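# Insert peg fully into block hole inside open box

## Task

Seat the peg completely in the hole of the block that sits on the floor of the open box.

## Robot and tools

Robot: two seven-joint arms, left_arm and right_arm, each on a tilted plate bolted to a shared metal frame behind them. Each arm ends in a parallel two-finger gripper. The fingers point along the gripper's +z axis and close along its y axis. The reported gripper point lies between the pads when closed; closed fingertips extend about 19 mm past it, fully open ones about 6 mm.

Frames. Scene frame: origin at table-top height midway between the nominal bases, +z up, +x out over the table, left_arm toward +y (not the image's left). Fixed cameras and the table use the scene frame. Each arm reports its hand position (m), quaternion (wxyz), velocities and wrist-camera pose in its own base frame. Calibrated bases: left_arm at (+0.041, +0.282, +0.227) m, quat_wxyz (+0.982, -0.134, +0.130, +0.006), up in its frame (-0.257, -0.262, +0.930); right_arm at (+0.039, -0.114, +0.227) m, quat_wxyz (+0.982, +0.134, +0.131, -0.002), up (-0.257, +0.262, +0.930). Reported poses may be off by a few centimetres, more at long reach.

The 16-number row (used by execute_actions and move). One flat list covering both arms, always 16 numbers, each in [-1, 1]: left dx, dy, dz, rx, ry, rz, left gripper position, left gripper speed, then the same eight for the right arm. The six pose numbers are an offset, not a pose: they are measured from that arm's Hand target at the start of the action or move, along the Hand target's own axes. Scale: 1.0 = 0.6 m for dx/dy/dz and 180 degrees for the rotation; rx, ry, rz form one rotation vector. All zeros re-requests the current Hand target. Repeating an offset in a new call moves further. Gripper position is absolute: +1 fully open (85 mm), 0 about 45 mm, -1 closed, not quite linear, so check position_measured_pct (roughly 50 minus 50 times the position). Gripper speed: -1 about 20 mm/s, 0 about 85, +1 about 150; faster closes grip harder (roughly 100 N per pad at -1 up to about 240 N at +1 from a centimetre or more away). Always resend each gripper's current position and speed; a 0 there is an actual command.

execute_actions(actions, cameras): actions is a list of actions; each action is up to 15 rows, one per 1/30 s step, and a short table repeats its last row. Every row counts from the action's starting Hand target. An empty actions list returns camera images and full state.

move(target, speed, blend, blocking, cameras): straight-line path toward one row, or a list of up to 15 rows, all offsets from the same starting Hand targets. speed in m/s, 0.002 to 0.5 (default 0.25), per target allowed; blend in m rounds corners (0 = stop at each). The whole move is capped at 10 s. It does not avoid obstacles. Finger changes on later targets apply once everything is at rest. Result adds a move: line (done, off_target, moving, held, fault) and limits (paced = pose clipped, held = step withheld).

wait(seconds 0 to 10): let time pass holding commands. stop: brakes a running move. zoom_image(camera, region [x0,y0,x1,y1] pixels, max 504x504) on the latest image. clear_fault(arm): clears a reported torque fault on that arm. finished_scene(scene): ends the scene with its number; the peg must stay seated after release. Call nothing after it in the same reply.

Cameras: cam_head_left, cam_head_right, cam_high, cam_low, cam_left_wrist, cam_right_wrist (672x504). A Wrist depth line gives a 7x7 grid of distances ahead of each wrist camera in mm (164 to 4000, '-' = no value).

Reading results. Hand target is the last commanded pose after clipping; the gripper often rests a bit short, so send the remaining gap as an offset. Orientation commands are clipped to 32 degrees from the measured one per step; big turns can swing the elbow. object_status: 0 moving, 1 blocked while opening, 2 stopped on an object before the requested position (firm grip, about 1000 mA), 3 reached the requested position or pads met (nothing held or a soft grip). Readings of 98 or more mean the pads touched. Hold the position number steady up to 1.3 s to read a stop. To grip, request a position narrower than the object; to release, request a few mm wider. Flange force is the external force on the gripper in its own axes, including held weight; it is dropped after row calls and returns with move or wait. Joint torques are signed toward increasing joint angle.

Avoid: the arms are stiff, so a target a few mm past a firm contact pushes very hard; back the target off past the gripper to end a push. Move slowly near contact. Torque limits are 104.5 N m (waist, shoulder, upper arm roll, elbow) and 51.3 N m (forearm roll, wrist pitch, wrist roll); exceeding one, or a joint straying over 5 degrees, faults the arm until clear_fault. The clearance check may hold commands that bring the arms too close, but collisions or one gripper closing on the other's fingers can still happen and may fail the task. Holding loads or stretched poses heats motors (MOTOR HOT above 60 °C; the arm sinks at 75 °C). Do not drop the peg, release it while moving, hard-grip it while it rests on something, or let anything leave the table. Loose objects may occasionally be nudged.

Each tool is called after "Request:" as name(argument=value, ...), one argument or row to a line, values as JSON.

## Session

Request:
execute_actions(
  actions=[],
)

Scene clock: 0.00 s.
left_arm: end_effector_position=(+0.6509, -0.4689, +0.2211) position_measured_pct=0.0 object_status=3 motor_current_ma=0 end_effector_quat_wxyz=(+0.285, +0.629, -0.270, +0.671) | right_arm: end_effector_position=(+0.4639, -0.0488, +0.1147) position_measured_pct=0.0 object_status=3 motor_current_ma=0 end_effector_quat_wxyz=(-0.159, +0.097, +0.982, +0.035)
Joint positions: left_arm=[1.061 1.399 -1.096 1.619 0.024 -1.346 -0.51] | right_arm=[0.104 0.793 -0.01 1.351 -0.065 1.317 1.496]
Joint velocities: within noise
Joint torques (N m): no reading
Flange force (N): no reading
Wrist depth (mm): cam_left_wrist=[1256 1381 1521 1683 1973 2326 2786 / 1285 1411 1586 1740 2028 2385 2833 / 1323 1477 1621 1807 2105 2474 2821 / 1356 1507 1670 1873 2188 2695 2763 / 1390 1549 1722 1927 2294 2798 2674 / 1417 1586 1778 2092 2420 2763 2631 / 1423 1617 1852 2139 2540 2729 2511] | cam_right_wrist=[1594 1641 1184 1889 2028 2174 2360 / 1438 504 531 1679 1763 1894 2098 / 428 450 474 494 524 557 589 / 396 414 433 455 474 499 527 / 371 383 398 316 336 341 479 / 342 356 346 325 338 338 436 / 327 339 344 307 317 327 413]
Hand target: left_arm +0.6509, -0.4689, +0.2211; +0.285, +0.629, -0.270, +0.671 | right_arm +0.4639, -0.0488, +0.1147; -0.159, +0.097, +0.982, +0.035
Tool commands: left_gripper/position=+1.0 left_gripper/speed=+1.0 right_gripper/position=+1.0 right_gripper/speed=+1.0

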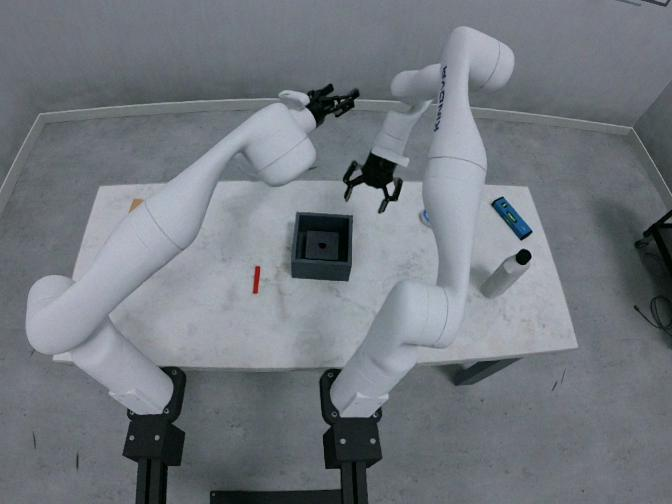

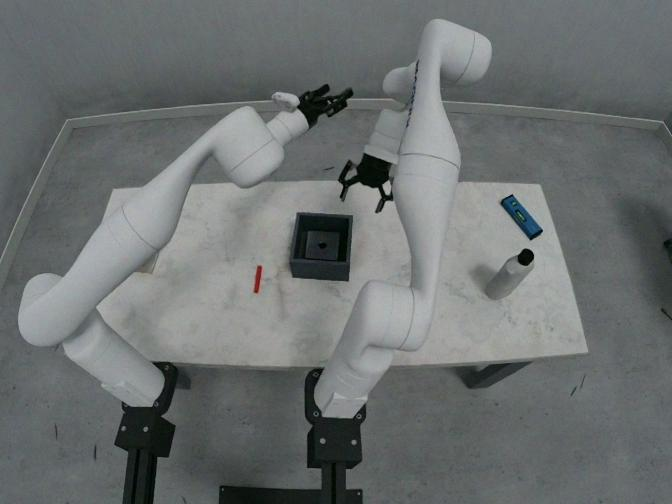

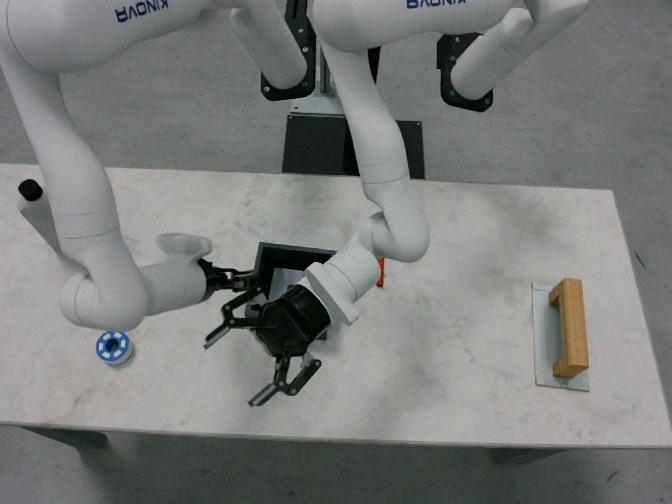

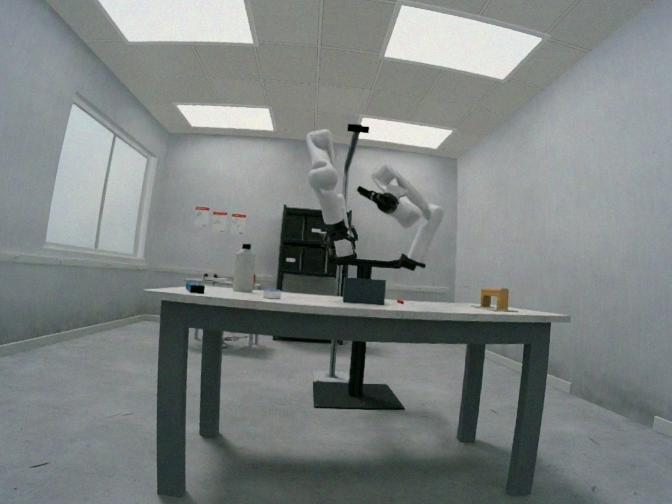

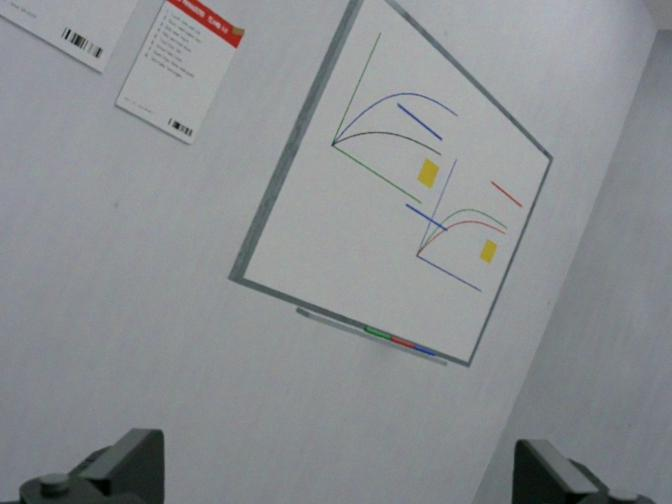

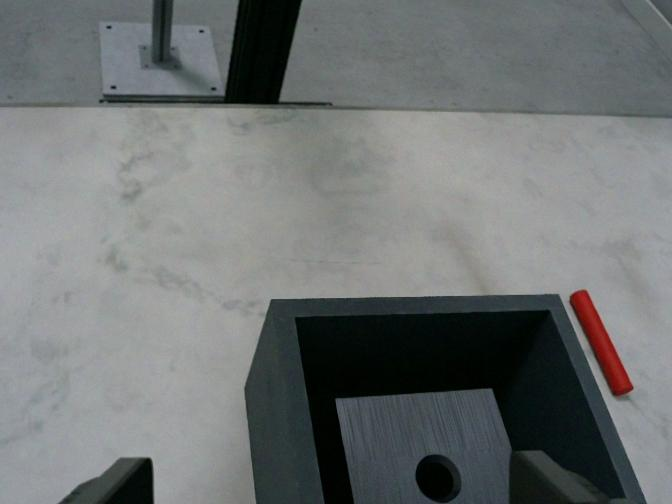

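Request:
move(
  target=[
    [0.13,-0.397,-0.768,0.25,0,0,1,1,0,0,0,0,0,0,1,1],
    [0.13,-0.397,-0.768,0.25,0,0,1,1,0.0637,0.4157,0.219,0.182,0.128,-0.969,1,1],
  ],
  speed=0.45,
  cameras=["cam_right_wrist","cam_high"],
)

Scene clock: 101.33 s.
left_arm: end_effector_position=(+0.5031, +0.0321, +0.2700) position_measured_pct=0.0 object_status=3 motor_current_ma=0 end_effector_quat_wxyz=(+0.063, +0.650, -0.034, +0.756) | right_arm: end_effector_position=(+0.4395, +0.2050, +0.0161) position_measured_pct=0.0 object_status=3 motor_current_ma=0 end_effector_quat_wxyz=(+0.121, +0.981, -0.150, +0.011)
Joint positions: left_arm=[0.479 1.934 -1.604 2.579 0.563 -2.098 0.51] | right_arm=[-0.256 0.949 -0.612 1.553 0.769 1.086 3.231]
Joint torques (N m): left_arm=[4.06 -12.84 -3.28 5.2 2.38 0.67 -0.31] | right_arm=[-8.05 -20.9 -7.2 -2.91 -0.59 0.06 0.39]
Flange force (N): left_arm=[6.4 -0.7 4.8] | right_arm=[1.6 -1.2 1.0]
Wrist depth (mm): cam_left_wrist=[1480 1487 1524 1521 1571 1560 1560 / 1510 1514 1538 1556 1560 1586 1582 / 1517 1538 1564 1567 1594 1613 1621 / 1549 1556 1571 1594 1605 1617 1641 / 1575 1582 1586 1625 1625 1637 1666 / 1598 1613 1617 1637 1641 1687 1696 / 1605 1629 1645 1662 1696 1700 1713] | cam_right_wrist=[286 289 291 294 295 233 206 / 294 296 299 302 303 228 256 / 302 305 308 311 314 239 259 / 311 314 317 320 323 266 267 / 321 324 326 329 333 268 288 / 330 333 335 337 342 317 251 / 337 341 343 345 350 354 360]
Hand target: left_arm +0.5015, +0.0315, +0.2705; +0.023, +0.690, +0.007, +0.723 | right_arm +0.4395, +0.2050, +0.0161; +0.121, +0.981, -0.150, +0.011 (not the last commanded pose)
Off the commanded pose: left_arm 0.002 m, 9 deg | right_arm 0.011 m, 7 deg.
joint sent to its limit (left arm) — joint 4 (elbow), upper limit, where the elbow is as bent as it goes. The joint targets are off in orientation, not in position.
move: held (right_arm; a check stopped the path), off_target (left_arm); limits=held
pose unreachable (right arm): on one or more control steps of this call, first in action 0 (counted from 0), this arm could not follow its commanded pose, so it was not sent that pose on those steps. It may still have moved: this result reports where it is.
cause: moving toward the commanded pose would bring a part of the arm too close to another arm (a part of this arm just beyond joint 7 (wrist roll) and a part of the left arm just beyond its joint 3 (upper arm roll), 8 mm apart when this arm was first held).
Images, in order (width x height): cam_high 672x504, cam_right_wrist 672x504.

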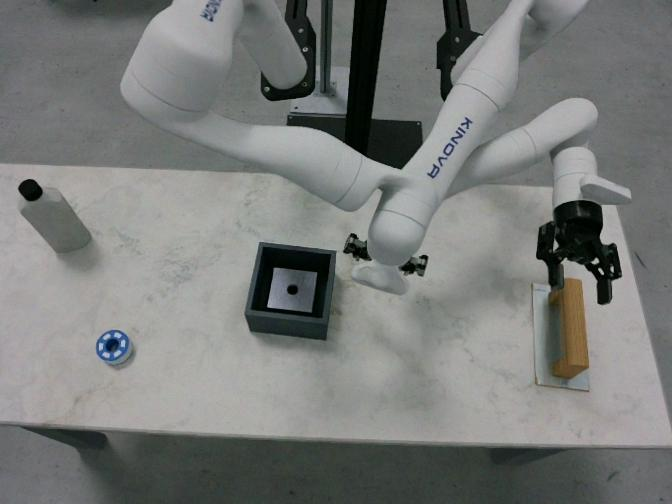

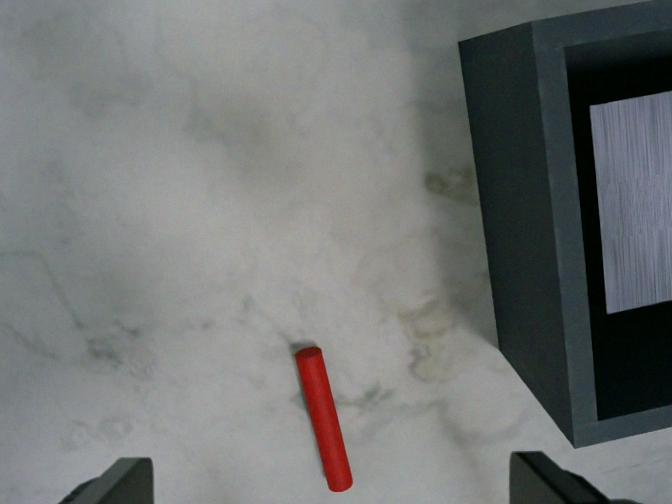

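Request:
move(
  target=[
    [-0.098,-0.177,0.475,0,0,0,1,1,0,0,0,0,0,0,1,1],
    [-0.098,-0.177,0.475,0,0,0,1,1,-0.0122,-0.0205,0.0795,-0.0015,0.005,-0.0676,1,1],
  ],
  speed=0.3,
  cameras=["cam_right_wrist","cam_high","cam_head_left"],
)

Scene clock: 123.57 s.
left_arm: end_effector_position=(+0.6667, +0.0854, +0.2400) position_measured_pct=0.0 object_status=3 motor_current_ma=0 end_effector_quat_wxyz=(+0.041, +0.676, -0.012, +0.736) | right_arm: end_effector_position=(+0.4395, +0.2050, +0.0161) position_measured_pct=0.0 object_status=3 motor_current_ma=0 end_effector_quat_wxyz=(+0.121, +0.981, -0.150, +0.011)
Joint positions: left_arm=[0.496 1.874 -1.654 2.063 0.324 -1.584 0.251] | right_arm=[-0.256 0.949 -0.612 1.553 0.769 1.086 3.231]
Joint torques (N m): left_arm=[5 -16.33 -6.24 4.9 2.75 -0.07 -0.3] | right_arm=[-7.96 -20.91 -7.18 -2.9 -0.59 0.08 0.41]
Flange force (N): left_arm=[3.2 -0.3 3.2] | right_arm=[1.4 -1.4 1.0]
Wrist depth (mm): cam_left_wrist=[1361 1350 1370 1373 1361 1364 1370 / 1387 1381 1387 1396 1384 1381 1378 / 1423 1417 1426 1429 1417 1423 1432 / 1445 1448 1445 1441 1448 1451 1457 / 1483 1477 1470 1490 1470 1493 1480 / 1524 1514 1531 1503 1542 1517 1528 / 1546 1553 1531 1538 1556 1549 1538] | cam_right_wrist=[286 289 291 294 296 232 206 / 294 297 299 302 303 228 255 / 302 305 308 311 313 238 259 / 311 314 316 319 323 267 268 / 319 323 326 329 333 269 287 / 330 333 336 336 342 317 251 / 338 341 344 346 351 354 359]
Hand target: left_arm +0.6667, +0.0854, +0.2400; +0.041, +0.676, -0.012, +0.736 (not the last commanded pose) | right_arm +0.4395, +0.2050, +0.0161; +0.121, +0.981, -0.150, +0.011 (not the last commanded pose)
Off the commanded pose: left_arm 0.133 m, 4 deg | right_arm 0.050 m, 12 deg.
led back after a hold (left arm): the arm was led back toward your command in small steps, so it may still be short of it.
move: held (left_arm; a check stopped the path), off_target (right_arm); path passed 0 of 2 targets; limits=held
pose unreachable (left arm): on one or more control steps of this call, first in action 0 (counted from 0), this arm could not follow its commanded pose, so it was not sent that pose on those steps. It may still have moved: this result reports where it is.
cause: moving toward the commanded pose would bring a part of the arm too close to another arm (a part of this arm just beyond joint 3 (upper arm roll) and a part of the right arm just beyond its joint 7 (wrist roll), at the place that arm is still heading or pushing toward).
Images, in order (width x height): cam_head_left 672x504, cam_high 672x504, cam_right_wrist 672x504.

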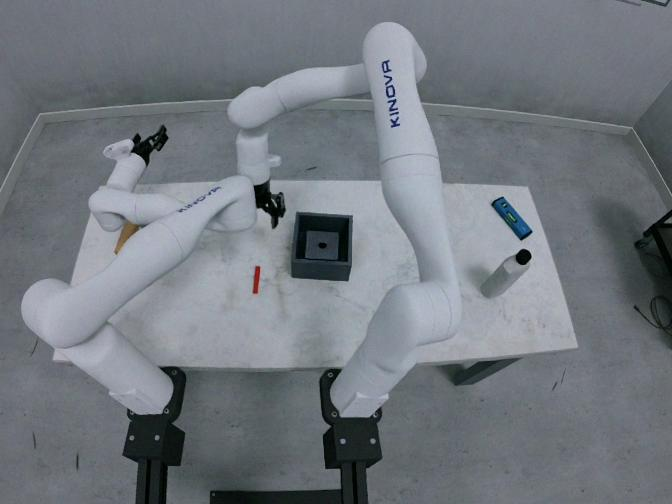

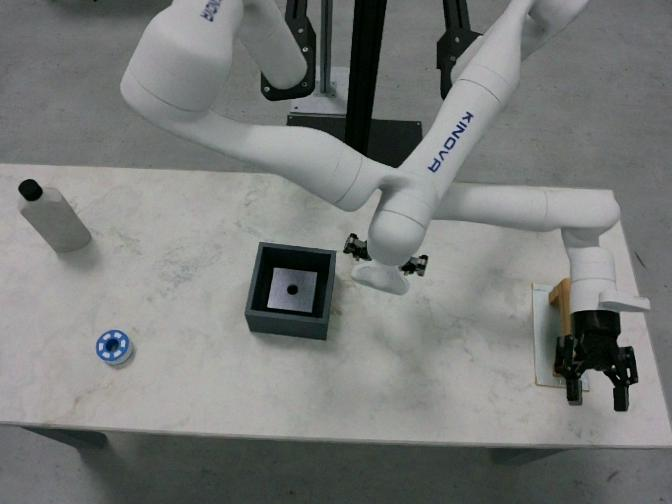

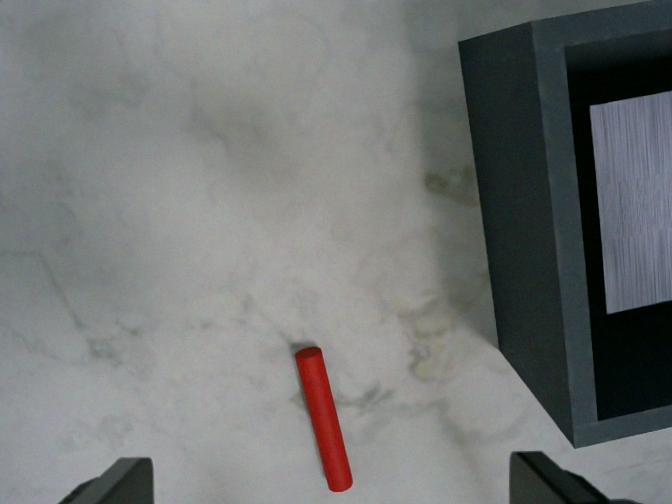

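Request:
move(
  target=[
    [0,0,0,0,0,0,1,1,0.04,0.195,-0.053,0,0,0,1,1],
    [0.0685,-0.71,-0.479,0.25,0,0,1,1,0.04,0.195,-0.053,0,0,0,1,1],
    [0.0685,-0.71,-0.479,0.25,0,0,1,1,-0.0122,-0.0205,0.0795,-0.0015,0.005,-0.0676,1,1],
  ],
  speed=0.35,
  cameras=["cam_right_wrist","cam_high"],
)

Scene clock: 136.63 s.
left_arm: end_effector_position=(+0.4105, +0.5327, +0.2403) position_measured_pct=0.0 object_status=3 motor_current_ma=0 end_effector_quat_wxyz=(-0.221, +0.640, +0.270, +0.685) | right_arm: end_effector_position=(+0.4354, +0.2070, -0.0335) position_measured_pct=0.0 object_status=3 motor_current_ma=0 end_effector_quat_wxyz=(+0.125, +0.991, -0.044, +0.005)
Joint positions: left_arm=[-0.298 1.835 -1.674 2.074 0.232 -1.618 0.304] | right_arm=[-0.271 1.04 -0.608 1.576 0.876 1.02 3.342]
Joint torques (N m): left_arm=[0.2 -15.7 -5.63 6.13 2.58 0.71 -0.28] | right_arm=[-7.99 -20.88 -7.35 -2.27 -0.52 0.02 0.36]
Flange force (N): left_arm=[3.6 -0.7 2.5] | right_arm=[1.1 -0.9 1.5]
Wrist depth (mm): cam_left_wrist=[1057 1197 1337 1524 1812 1704 1553 / 1100 1244 1405 1621 1878 1749 1549 / 1141 1305 1473 1704 1939 1778 1567 / 1197 1364 1549 1782 2040 1797 1641 / 1256 1429 1637 1927 2059 1827 1674 / 1292 1487 1727 1862 1997 1873 1696 / 1329 1493 1602 1649 1700 1763 1718] | cam_right_wrist=[251 252 253 253 252 254 250 / 258 259 259 260 260 260 238 / 265 265 265 266 266 266 237 / 272 273 273 274 274 274 236 / 280 280 281 281 282 282 235 / 288 290 290 287 291 289 225 / 295 296 296 295 298 298 234]
Hand target: left_arm +0.4105, +0.5327, +0.2403; -0.221, +0.640, +0.270, +0.685 | right_arm +0.4354, +0.2071, -0.0335; +0.125, +0.991, -0.044, +0.005
Off the commanded pose: left_arm 0.000 m, 0 deg | right_arm 0.000 m, 0 deg.
move: done
Images, in order (width x height): cam_high 672x504, cam_right_wrist 672x504.

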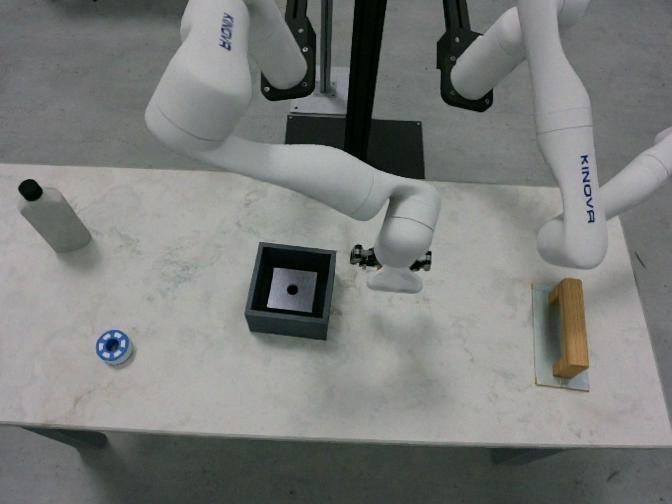

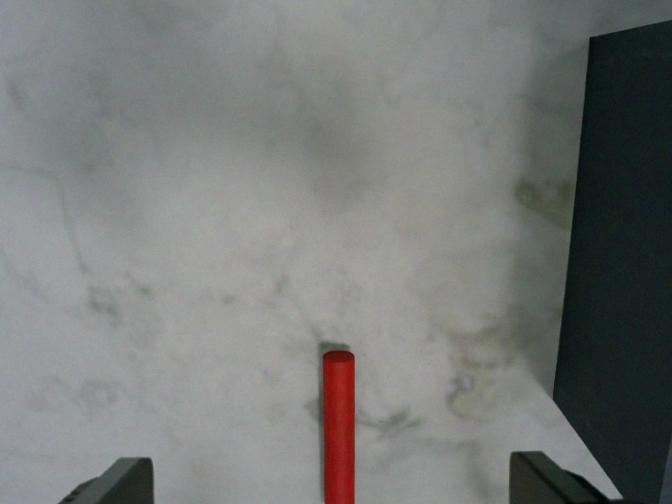

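Request:
move(
  target=[0,0,0,0,0,0,1,1,0,0.005,0.193,0,0,0,1,1],
  speed=0.15,
  cameras=["cam_right_wrist"],
)

Request:
zoom_image(
  camera="cam_right_wrist",
  region=[168, 252, 504, 504],
)

Scene clock: 145.40 s.
left_arm: end_effector_position=(+0.4105, +0.5327, +0.2403) position_measured_pct=0.0 object_status=3 motor_current_ma=0 end_effector_quat_wxyz=(-0.221, +0.640, +0.270, +0.685) | right_arm: end_effector_position=(+0.4350, +0.1754, -0.1449) position_measured_pct=0.0 object_status=3 motor_current_ma=0 end_effector_quat_wxyz=(+0.125, +0.991, -0.044, +0.005)
Joint positions: left_arm=[-0.298 1.835 -1.674 2.074 0.232 -1.618 0.304] | right_arm=[-0.272 1.233 -0.496 1.583 1.035 0.83 3.247]
Joint torques (N m): left_arm=[0.15 -15.72 -5.58 6.12 2.57 0.67 -0.29] | right_arm=[-8.17 -20.43 -6.96 -0.43 -0.46 -0.04 0.38]
Flange force (N): left_arm=[3.6 -0.5 2.6] | right_arm=[1.2 -0.5 2.0]
Wrist depth (mm): cam_left_wrist=[1056 1188 1342 1524 1802 1704 1553 / 1098 1232 1396 1598 1884 1731 1560 / 1141 1292 1454 1696 1939 1773 1582 / 1188 1359 1556 1797 2034 1812 1625 / 1246 1438 1625 1911 2105 1827 1670 / 1285 1477 1713 1894 1979 1889 1687 / 1326 1507 1598 1662 1709 1768 1696] | cam_right_wrist=[- - - - - - - / - - - - - - - / - - - - - - - / - - - - - - - / - 165 - - 165 165 166 / 168 168 168 168 168 169 169 / - 171 171 - - 172 -]
Hand target: left_arm +0.4105, +0.5327, +0.2403; -0.221, +0.640, +0.270, +0.685 | right_arm +0.4350, +0.1754, -0.1450; +0.125, +0.991, -0.044, +0.005
Off the commanded pose: left_arm 0.000 m, 0 deg | right_arm 0.000 m, 0 deg.
move: done
Images, in order (width x height): cam_right_wrist 672x504.

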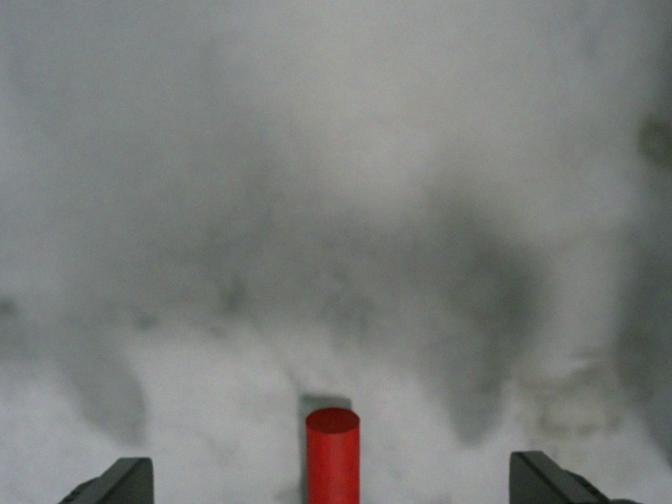

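Scaled by 1.500.

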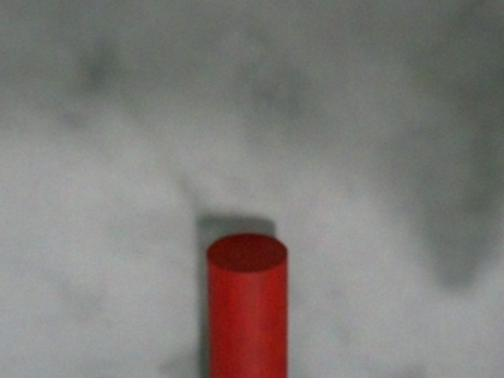

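Request:
move(
  target=[0,0,0,0,0,0,1,1,0,0,0.005,0,0,0,1,1],
  speed=0.05,
)

Request:
move(
  target=[0,0,0,0,0,0,1,1,0,0,0,0,0,0,-1,-0.8],
  cameras=["cam_right_wrist"],
)

Scene clock: 157.33 s.
left_arm: end_effector_position=(+0.4105, +0.5327, +0.2403) position_measured_pct=0.0 object_status=3 motor_current_ma=0 end_effector_quat_wxyz=(-0.221, +0.640, +0.270, +0.685) | right_arm: end_effector_position=(+0.4350, +0.1746, -0.1479) position_measured_pct=0.0 object_status=3 motor_current_ma=0 end_effector_quat_wxyz=(+0.125, +0.991, -0.044, +0.005)
Joint positions: left_arm=[-0.298 1.835 -1.674 2.074 0.232 -1.618 0.304] | right_arm=[-0.272 1.238 -0.493 1.582 1.039 0.826 3.245]
Joint torques (N m): left_arm=[0.24 -15.59 -5.61 6.11 2.56 0.66 -0.29] | right_arm=[-8.11 -20.28 -6.91 -0.38 -0.41 -0.03 0.41]
Flange force (N): left_arm=[3.8 -0.7 2.7] | right_arm=[1.0 -0.5 1.7]
Wrist depth (mm): cam_left_wrist=[1051 1193 1350 1521 1792 1709 1538 / 1100 1239 1396 1594 1884 1754 1560 / 1153 1298 1467 1700 1950 1792 1579 / 1206 1356 1535 1817 2046 1807 1621 / 1261 1426 1625 1939 2105 1852 1662 / 1295 1470 1713 1862 1973 1868 1713 / 1326 1503 1590 1653 1713 1778 1696] | cam_right_wrist=[- - - - - - - / - - - - - - - / - - - - - - - / - - - - - - - / - - - - - - - / 166 166 166 165 166 166 167 / - 168 168 - 168 - -]
Hand target: left_arm +0.4105, +0.5327, +0.2403; -0.221, +0.640, +0.270, +0.685 | right_arm +0.4350, +0.1746, -0.1479; +0.125, +0.991, -0.044, +0.005
Off the commanded pose: left_arm 0.000 m, 0 deg | right_arm 0.000 m, 0 deg.
move: done

Scene clock: 160.03 s.
left_arm: end_effector_position=(+0.4105, +0.5327, +0.2403) position_measured_pct=0.0 object_status=3 motor_current_ma=0 end_effector_quat_wxyz=(-0.221, +0.640, +0.270, +0.685) | right_arm: end_effector_position=(+0.4350, +0.1746, -0.1479) position_measured_pct=86.1 object_status=0 motor_current_ma=1000 end_effector_quat_wxyz=(+0.125, +0.991, -0.044, +0.005)
Joint positions: left_arm=[-0.298 1.835 -1.674 2.074 0.232 -1.618 0.304] | right_arm=[-0.272 1.238 -0.493 1.582 1.039 0.826 3.245]
Joint torques (N m): left_arm=[0.19 -15.67 -5.59 6.15 2.59 0.67 -0.31] | right_arm=[-7.15 -16.43 -5.18 -2.25 0.62 -1.3 0.41]
Flange force (N): left_arm=[3.8 -0.6 2.7] | right_arm=[-4.6 3.6 -10.9]
Wrist depth (mm): cam_left_wrist=[1061 1180 1348 1521 1782 1704 1546 / 1098 1237 1396 1605 1852 1749 1575 / 1153 1292 1473 1722 1950 1768 1594 / 1190 1353 1535 1817 2003 1787 1613 / 1235 1435 1609 1933 2098 1852 1658 / 1292 1480 1713 1873 1985 1873 1700 / 1326 1510 1598 1666 1709 1759 1704] | cam_right_wrist=[- - - - - - - / - - - - - - - / - - - - - - - / - - - - - - - / - - - - - - - / 166 166 166 165 167 166 166 / - 168 168 - 169 - -]
Hand target: left_arm +0.4105, +0.5327, +0.2403; -0.221, +0.640, +0.270, +0.685 | right_arm +0.4350, +0.1746, -0.1479; +0.125, +0.991, -0.044, +0.005
Off the commanded pose: left_arm 0.000 m, 0 deg | right_arm 0.000 m, 0 deg.
move: done
Images, in order (width x height): cam_right_wrist 672x504.

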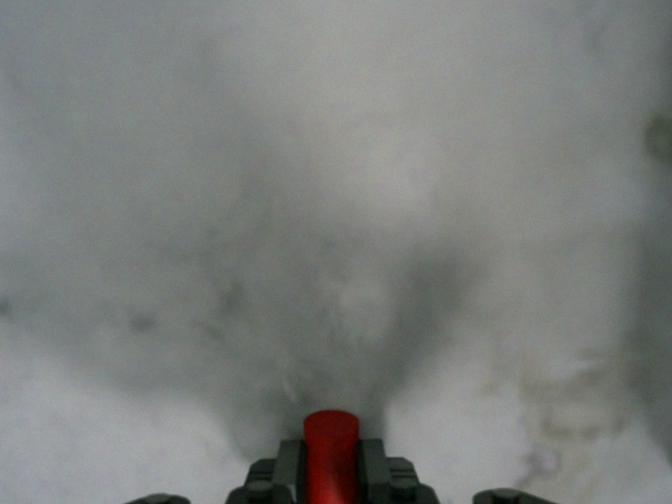

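Request:
move(
  target=[
    [0,0,0,0,0,0,1,1,-0.0432,0,-0.161,0,0,0,-1,-0.8],
    [0,0,0,0,0,0,1,1,0.211,-0.004,-0.224,0,0.5,0,-1,-0.8],
  ],
  speed=[0.12,0.3],
  blend=0.02,
  cameras=["all"],
)

Scene clock: 172.40 s.
left_arm: end_effector_position=(+0.4105, +0.5327, +0.2403) position_measured_pct=0.0 object_status=3 motor_current_ma=0 end_effector_quat_wxyz=(-0.221, +0.640, +0.270, +0.685) | right_arm: end_effector_position=(+0.5614, +0.1996, -0.0156) position_measured_pct=86.1 object_status=2 motor_current_ma=1000 end_effector_quat_wxyz=(+0.120, +0.697, +0.057, +0.704)
Joint positions: left_arm=[-0.298 1.835 -1.674 2.074 0.232 -1.618 0.304] | right_arm=[-0.85 1.583 0.05 1.833 2.192 1.713 1.57]
Joint torques (N m): left_arm=[0.15 -15.69 -5.6 6.1 2.56 0.66 -0.28] | right_arm=[-8.04 -19.25 -0.92 0.75 0.04 2.76 0.38]
Flange force (N): left_arm=[3.6 -0.4 2.6] | right_arm=[-2.5 1.5 1.5]
Wrist depth (mm): cam_left_wrist=[1054 1188 1348 1524 1802 1713 1560 / 1094 1237 1399 1609 1884 1754 1575 / 1145 1298 1470 1683 1944 1778 1567 / 1190 1370 1535 1782 2021 1797 1598 / 1253 1429 1633 1900 2078 1847 1658 / 1290 1487 1691 1911 1967 1873 1691 / 1326 1473 1621 1666 1696 1768 1700] | cam_right_wrist=[1423 1454 1470 1473 1497 1507 1531 / 1464 1487 1497 1507 1531 1542 1553 / 1507 1514 1553 1542 1553 1575 1617 / 1546 1564 1579 1605 1598 1641 1653 / 1586 1605 1629 1637 1674 1662 1713 / 1625 1649 1687 1674 1704 1727 1740 / 1637 1670 1687 1700 1731 1670 1670]
Hand target: left_arm +0.4105, +0.5327, +0.2403; -0.221, +0.640, +0.270, +0.685 | right_arm +0.5614, +0.1995, -0.0156; +0.120, +0.697, +0.057, +0.704
Off the commanded pose: left_arm 0.000 m, 0 deg | right_arm 0.000 m, 0 deg.
move: done

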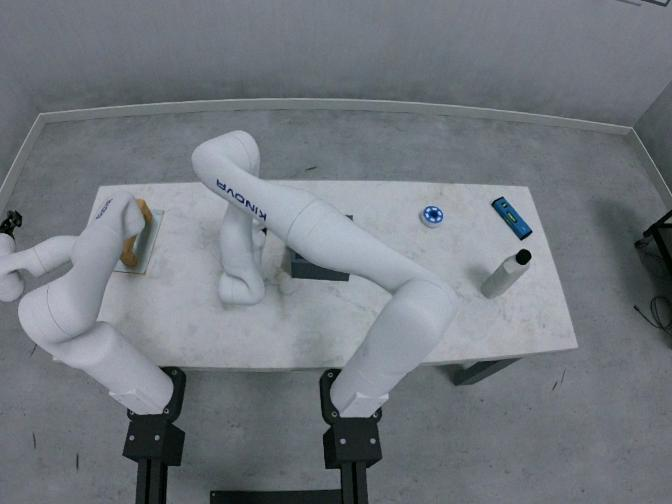

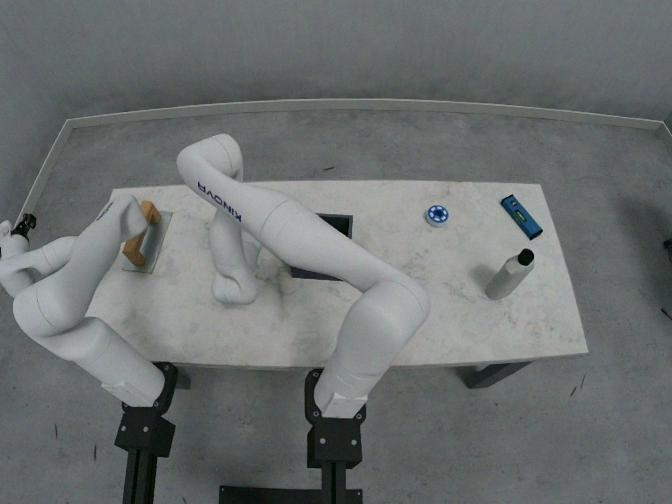

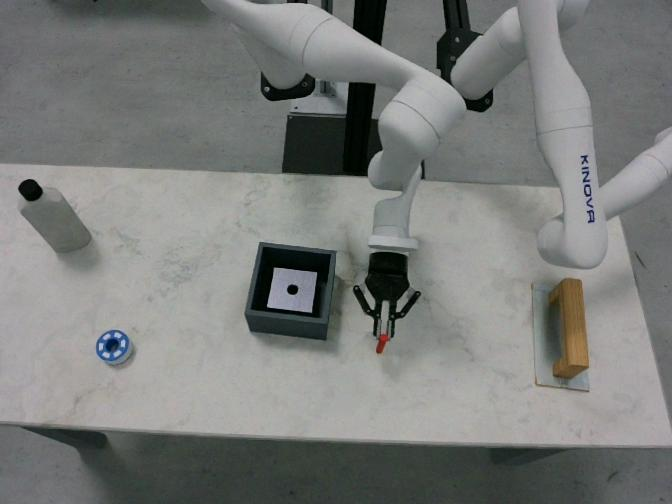

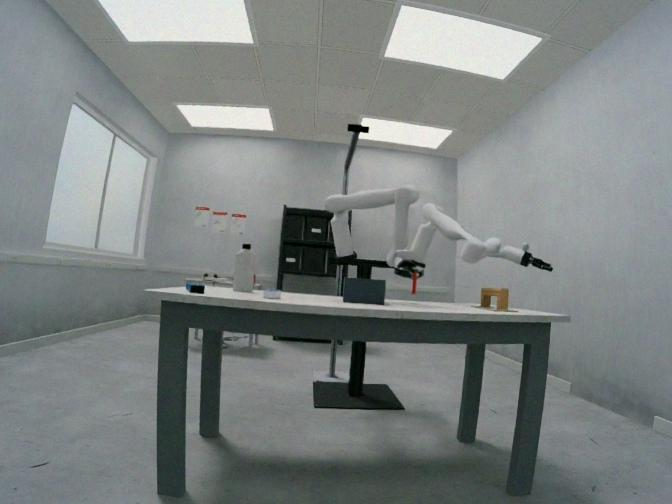

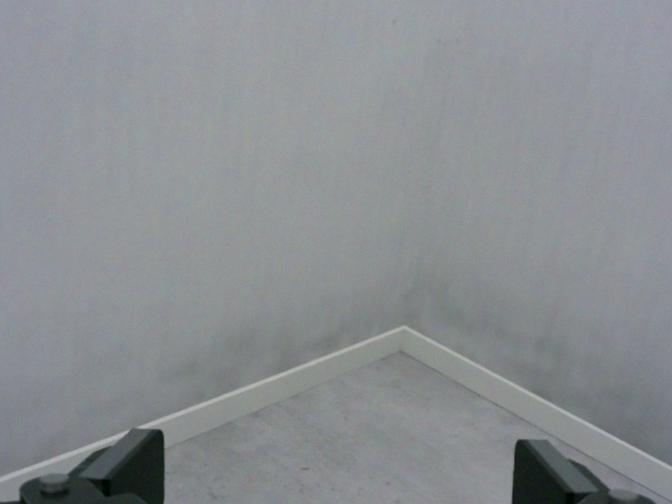

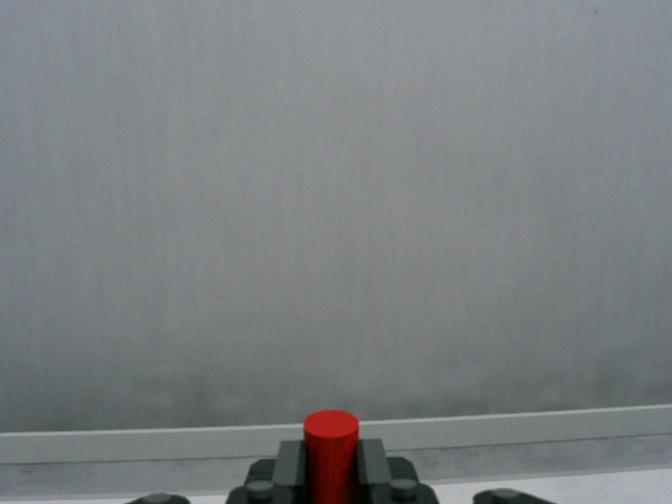

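Request:
move(
  target=[0,0,0,0,0,0,1,1,-0.074,0,0.020,0,0,0,-1,-0.8],
  speed=0.12,
  cameras=["cam_low","cam_high"],
)

Request:
zoom_image(
  camera="cam_low",
  region=[340, 230, 480, 320],
)

Request:
zoom_image(
  camera="cam_high",
  region=[300, 220, 468, 388],
)

Scene clock: 179.00 s.
left_arm: end_effector_position=(+0.4105, +0.5327, +0.2403) position_measured_pct=0.0 object_status=3 motor_current_ma=0 end_effector_quat_wxyz=(-0.221, +0.640, +0.270, +0.685) | right_arm: end_effector_position=(+0.5733, +0.1874, -0.0584) position_measured_pct=86.1 object_status=2 motor_current_ma=1000 end_effector_quat_wxyz=(+0.120, +0.697, +0.057, +0.704)
Joint positions: left_arm=[-0.298 1.835 -1.674 2.074 0.232 -1.618 0.304] | right_arm=[-0.82 1.685 0.071 1.722 2.218 1.697 1.567]
Joint torques (N m): left_arm=[0.22 -15.72 -5.54 6.13 2.58 0.67 -0.29] | right_arm=[-8.06 -19.38 -0.69 0.69 0.02 2.69 0.38]
Flange force (N): left_arm=[3.8 -0.7 2.7] | right_arm=[-2.8 1.6 1.2]
Wrist depth (mm): cam_left_wrist=[1054 1195 1350 1535 1832 1731 1553 / 1100 1239 1396 1625 1873 1740 1556 / 1145 1292 1460 1709 1950 1797 1571 / 1195 1359 1542 1802 2009 1822 1609 / 1251 1420 1637 1950 2098 1868 1666 / 1290 1477 1704 1894 1997 1873 1683 / 1329 1490 1613 1633 1709 1759 1691] | cam_right_wrist=[1429 1438 1464 1470 1483 1500 1507 / 1460 1493 1497 1503 1528 1538 1553 / 1507 1528 1528 1546 1579 1602 1594 / 1553 1571 1594 1590 1613 1633 1658 / 1613 1621 1625 1653 1649 1666 1700 / 1629 1633 1662 1683 1674 1709 1709 / 311 310 310 309 308 307 307]
Hand target: left_arm +0.4105, +0.5327, +0.2403; -0.221, +0.640, +0.270, +0.685 | right_arm +0.5733, +0.1874, -0.0584; +0.120, +0.697, +0.057, +0.704
Off the commanded pose: left_arm 0.000 m, 0 deg | right_arm 0.000 m, 0 deg.
move: done
Images, in order (width x height): cam_high 672x504, cam_low 672x504.

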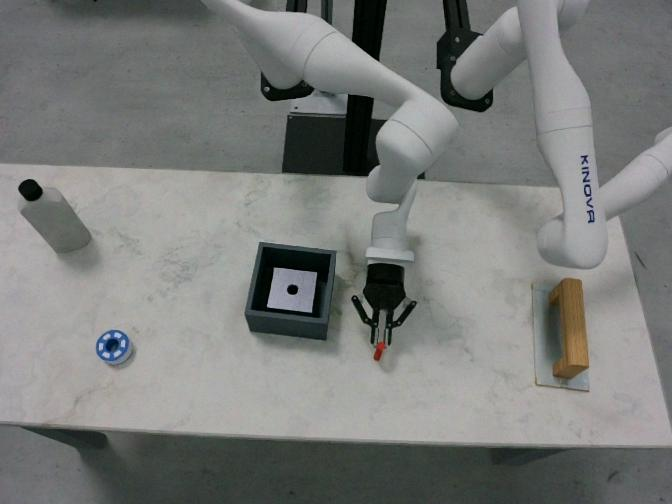

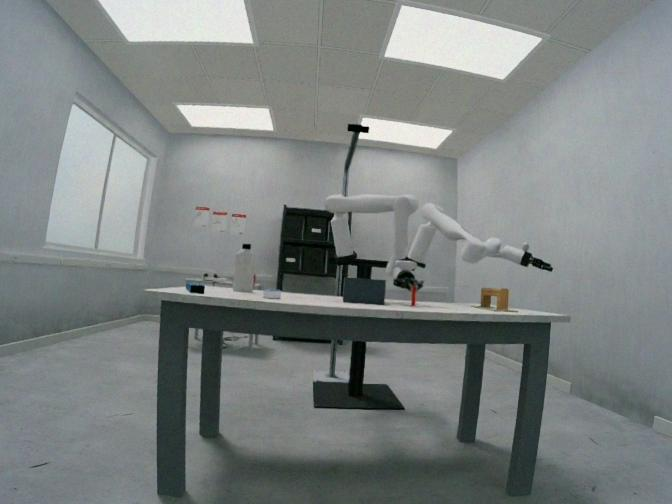

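Scaled by 3.600.

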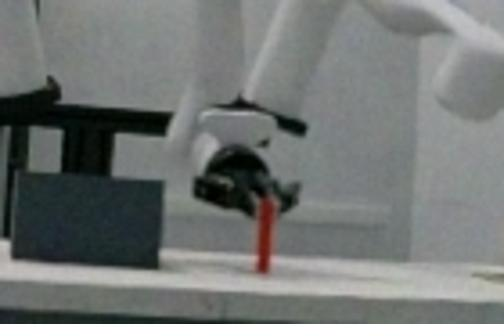

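Scaled by 3.000.

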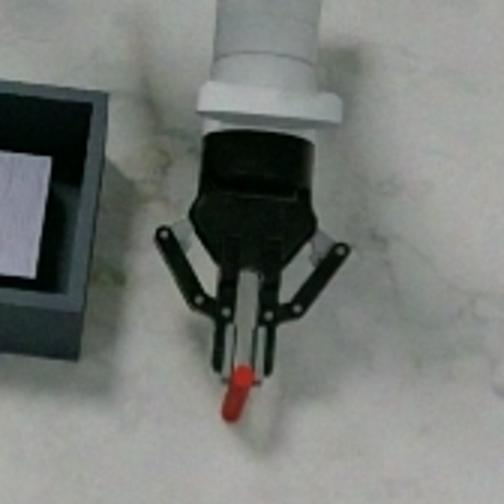

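Request:
move(
  target=[0,0,0,0,0,0,1,1,-0.0064,0,0.0017,0,0,0,-1,-0.8],
  speed=0.02,
)

Request:
move(
  target=[0,0,0,0,0,0,1,1,-0.0040,0,0.0011,0,0,0,-1,-0.8],
  speed=0.02,
  cameras=["cam_low","cam_high"],
)

Request:
zoom_image(
  camera="cam_low",
  region=[380, 260, 450, 320],
)

Scene clock: 183.67 s.
left_arm: end_effector_position=(+0.4105, +0.5327, +0.2403) position_measured_pct=0.0 object_status=3 motor_current_ma=0 end_effector_quat_wxyz=(-0.221, +0.640, +0.270, +0.685) | right_arm: end_effector_position=(+0.5744, +0.1864, -0.0621) position_measured_pct=86.1 object_status=2 motor_current_ma=1000 end_effector_quat_wxyz=(+0.120, +0.697, +0.057, +0.704)
Joint positions: left_arm=[-0.298 1.835 -1.674 2.074 0.232 -1.618 0.304] | right_arm=[-0.818 1.694 0.073 1.711 2.22 1.695 1.567]
Joint torques (N m): left_arm=[0.19 -15.7 -5.58 6.14 2.55 0.66 -0.27] | right_arm=[-7.92 -19.39 -0.66 0.59 0.01 2.75 0.39]
Flange force (N): left_arm=[3.6 -0.6 2.7] | right_arm=[-2.6 1.6 1.0]
Wrist depth (mm): cam_left_wrist=[1052 1199 1348 1517 1817 1727 1535 / 1100 1242 1387 1605 1884 1727 1564 / 1137 1298 1470 1687 1927 1787 1598 / 1195 1361 1531 1797 2021 1802 1629 / 1253 1420 1629 1922 2092 1857 1666 / 1298 1483 1700 1884 2009 1862 1700 / 1329 1487 1590 1658 1700 1759 1709] | cam_right_wrist=[1426 1441 1451 1473 1503 1490 1514 / 1454 1460 1500 1521 1535 1524 1549 / 1514 1517 1546 1549 1575 1582 1602 / 1546 1571 1556 1605 1613 1633 1629 / 1598 1602 1633 1641 1653 1683 1704 / 1625 1629 1666 1666 1679 1704 348 / 304 303 303 302 300 299 299]
Hand target: left_arm +0.4105, +0.5327, +0.2403; -0.221, +0.640, +0.270, +0.685 | right_arm +0.5744, +0.1863, -0.0621; +0.120, +0.697, +0.057, +0.704
Off the commanded pose: left_arm 0.000 m, 0 deg | right_arm 0.000 m, 0 deg.
move: done

Scene clock: 184.37 s.
left_arm: end_effector_position=(+0.4105, +0.5327, +0.2403) position_measured_pct=0.0 object_status=3 motor_current_ma=0 end_effector_quat_wxyz=(-0.221, +0.640, +0.270, +0.685) | right_arm: end_effector_position=(+0.5750, +0.1857, -0.0643) position_measured_pct=86.1 object_status=2 motor_current_ma=1000 end_effector_quat_wxyz=(+0.120, +0.697, +0.057, +0.704)
Joint positions: left_arm=[-0.298 1.835 -1.674 2.074 0.232 -1.618 0.304] | right_arm=[-0.816 1.699 0.075 1.705 2.221 1.694 1.568]
Joint torques (N m): left_arm=[0.17 -15.65 -5.64 6.16 2.58 0.71 -0.28] | right_arm=[-5.86 -13.18 -2.68 1.33 0.63 -1.35 0.26]
Flange force (N): left_arm=[3.7 -0.6 2.7] | right_arm=[10.8 3.2 -4.2]
Wrist depth (mm): cam_left_wrist=[1061 1193 1326 1524 1807 1713 1546 / 1092 1221 1390 1609 1884 1727 1549 / 1153 1295 1467 1700 1962 1787 1602 / 1195 1348 1549 1787 2040 1802 1629 / 1249 1435 1621 1927 2066 1852 1662 / 1290 1483 1713 1847 2003 1857 1670 / 1337 1490 1609 1679 1700 1782 1704] | cam_right_wrist=[1423 1448 1467 1480 1477 1503 1524 / 1464 1487 1487 1524 1521 1535 1553 / 1493 1524 1553 1538 1579 1586 1594 / 1535 1560 1579 1586 1602 1625 1658 / 1594 1613 1625 1621 1649 1666 1709 / 1605 1641 1662 1662 1687 1704 345 / 301 300 300 300 298 297 296]
Hand target: left_arm +0.4105, +0.5327, +0.2403; -0.221, +0.640, +0.270, +0.685 | right_arm +0.5750, +0.1857, -0.0644; +0.120, +0.697, +0.057, +0.704
Off the commanded pose: left_arm 0.000 m, 0 deg | right_arm 0.000 m, 0 deg.
move: done
Images, in order (width x height): cam_high 672x504, cam_low 672x504.

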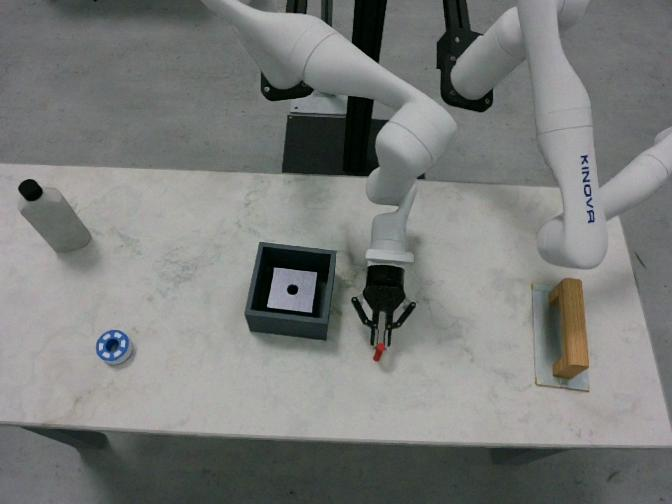

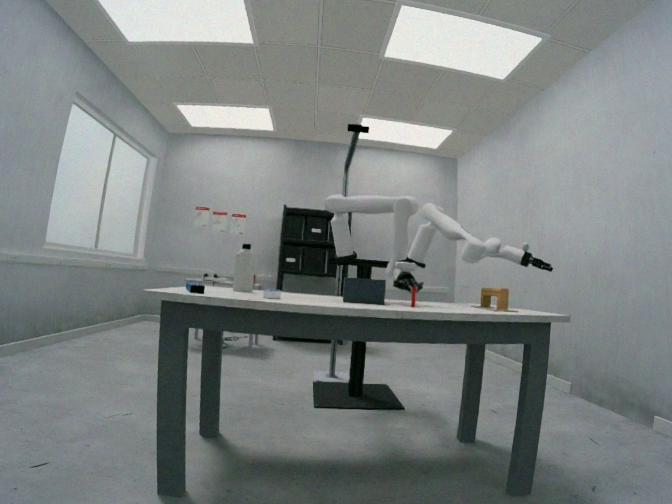

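Scaled by 7.200.

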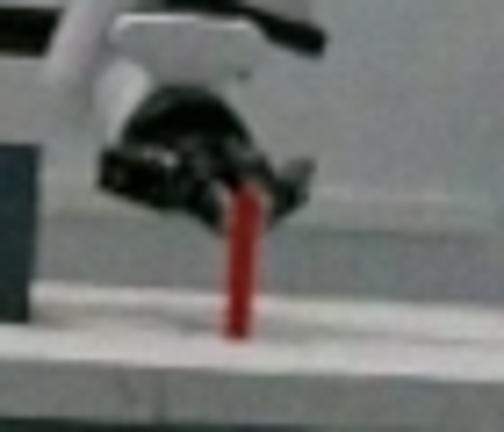

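Request:
move(
  target=[
    [0,0,0,0,0,0,1,1,0,0,0,0,0,0,1,-0.8],
    [0,0,0,0,0,0,1,1,0,0,-0.1333,0,0,0,1,-0.8],
    [0,0,0,0,0,0,1,1,0.161,0,-0.1765,0,0,0,1,-0.8],
    [0,0,0,0,0,0,1,1,0.206,0,-0.03,0,-0.4167,0,1,-0.8],
  ],
  speed=[0.1,0.08,0.25,0.3],
  blend=[0,0.01,0.03,0],
  cameras=["cam_right_wrist","cam_high","cam_low"],
)

Scene clock: 205.07 s.
left_arm: end_effector_position=(+0.4105, +0.5327, +0.2403) position_measured_pct=0.0 object_status=3 motor_current_ma=0 end_effector_quat_wxyz=(-0.221, +0.640, +0.270, +0.685) | right_arm: end_effector_position=(+0.5572, +0.2179, +0.0550) position_measured_pct=0.0 object_status=3 motor_current_ma=0 end_effector_quat_wxyz=(+0.130, +0.982, -0.027, +0.134)
Joint positions: left_arm=[-0.298 1.835 -1.674 2.074 0.232 -1.618 0.304] | right_arm=[-0.327 0.941 -0.519 1.388 0.939 1.066 3.457]
Joint torques (N m): left_arm=[0.14 -15.67 -5.58 6.13 2.6 0.66 -0.29] | right_arm=[-8.67 -22.99 -6.48 -4.29 0.07 -0.13 0.42]
Flange force (N): left_arm=[3.7 -0.4 2.7] | right_arm=[1.7 -1.4 1.6]
Wrist depth (mm): cam_left_wrist=[1063 1193 1348 1546 1807 1718 1553 / 1103 1232 1396 1594 1873 1727 1586 / 1155 1298 1473 1691 1967 1778 1609 / 1193 1361 1542 1787 2009 1807 1617 / 1261 1429 1617 1916 2105 1857 1649 / 1292 1487 1704 1889 2015 1894 1666 / 1323 1500 1617 1666 1704 1745 1704] | cam_right_wrist=[1085 1091 1085 1087 1092 1091 1091 / 338 340 341 341 341 341 342 / 338 339 339 339 340 340 340 / 338 338 339 339 340 340 341 / 337 337 338 338 338 339 339 / 335 336 336 337 338 338 338 / 335 336 337 336 337 333 289]
Hand target: left_arm +0.4105, +0.5327, +0.2403; -0.221, +0.640, +0.270, +0.685 | right_arm +0.5572, +0.2180, +0.0550; +0.130, +0.982, -0.027, +0.134
Off the commanded pose: left_arm 0.000 m, 0 deg | right_arm 0.000 m, 0 deg.
move: done
Images, in order (width x height): cam_high 672x504, cam_low 672x504, cam_right_wrist 672x504.

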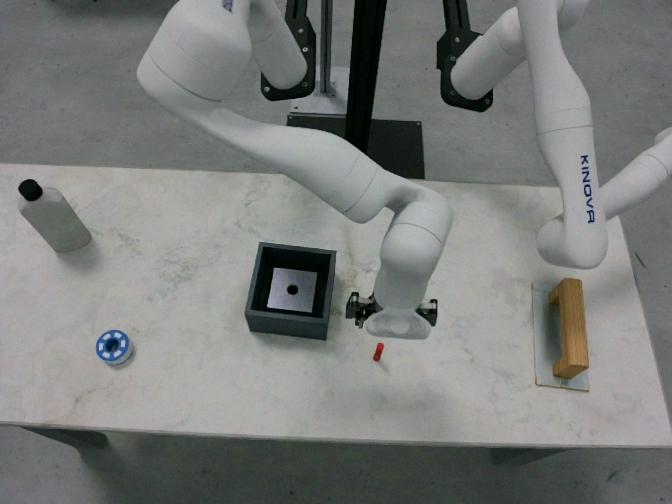

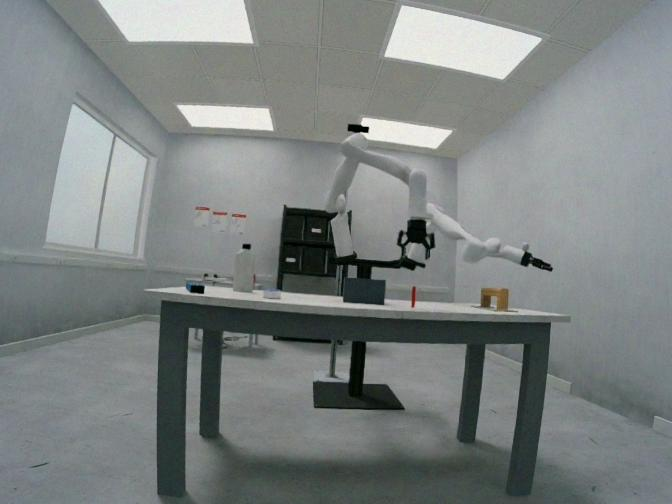

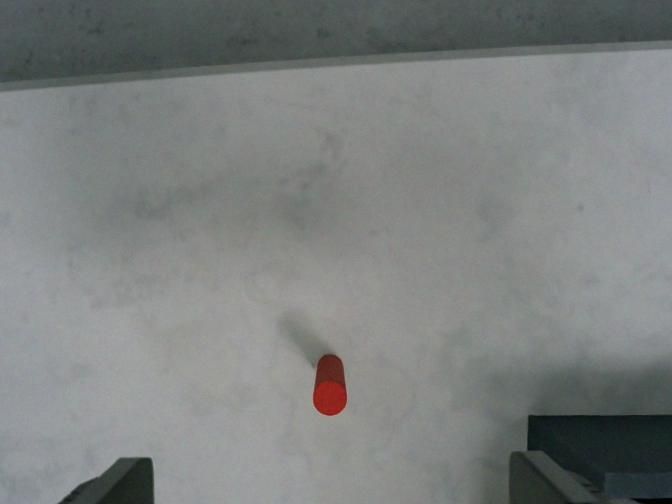

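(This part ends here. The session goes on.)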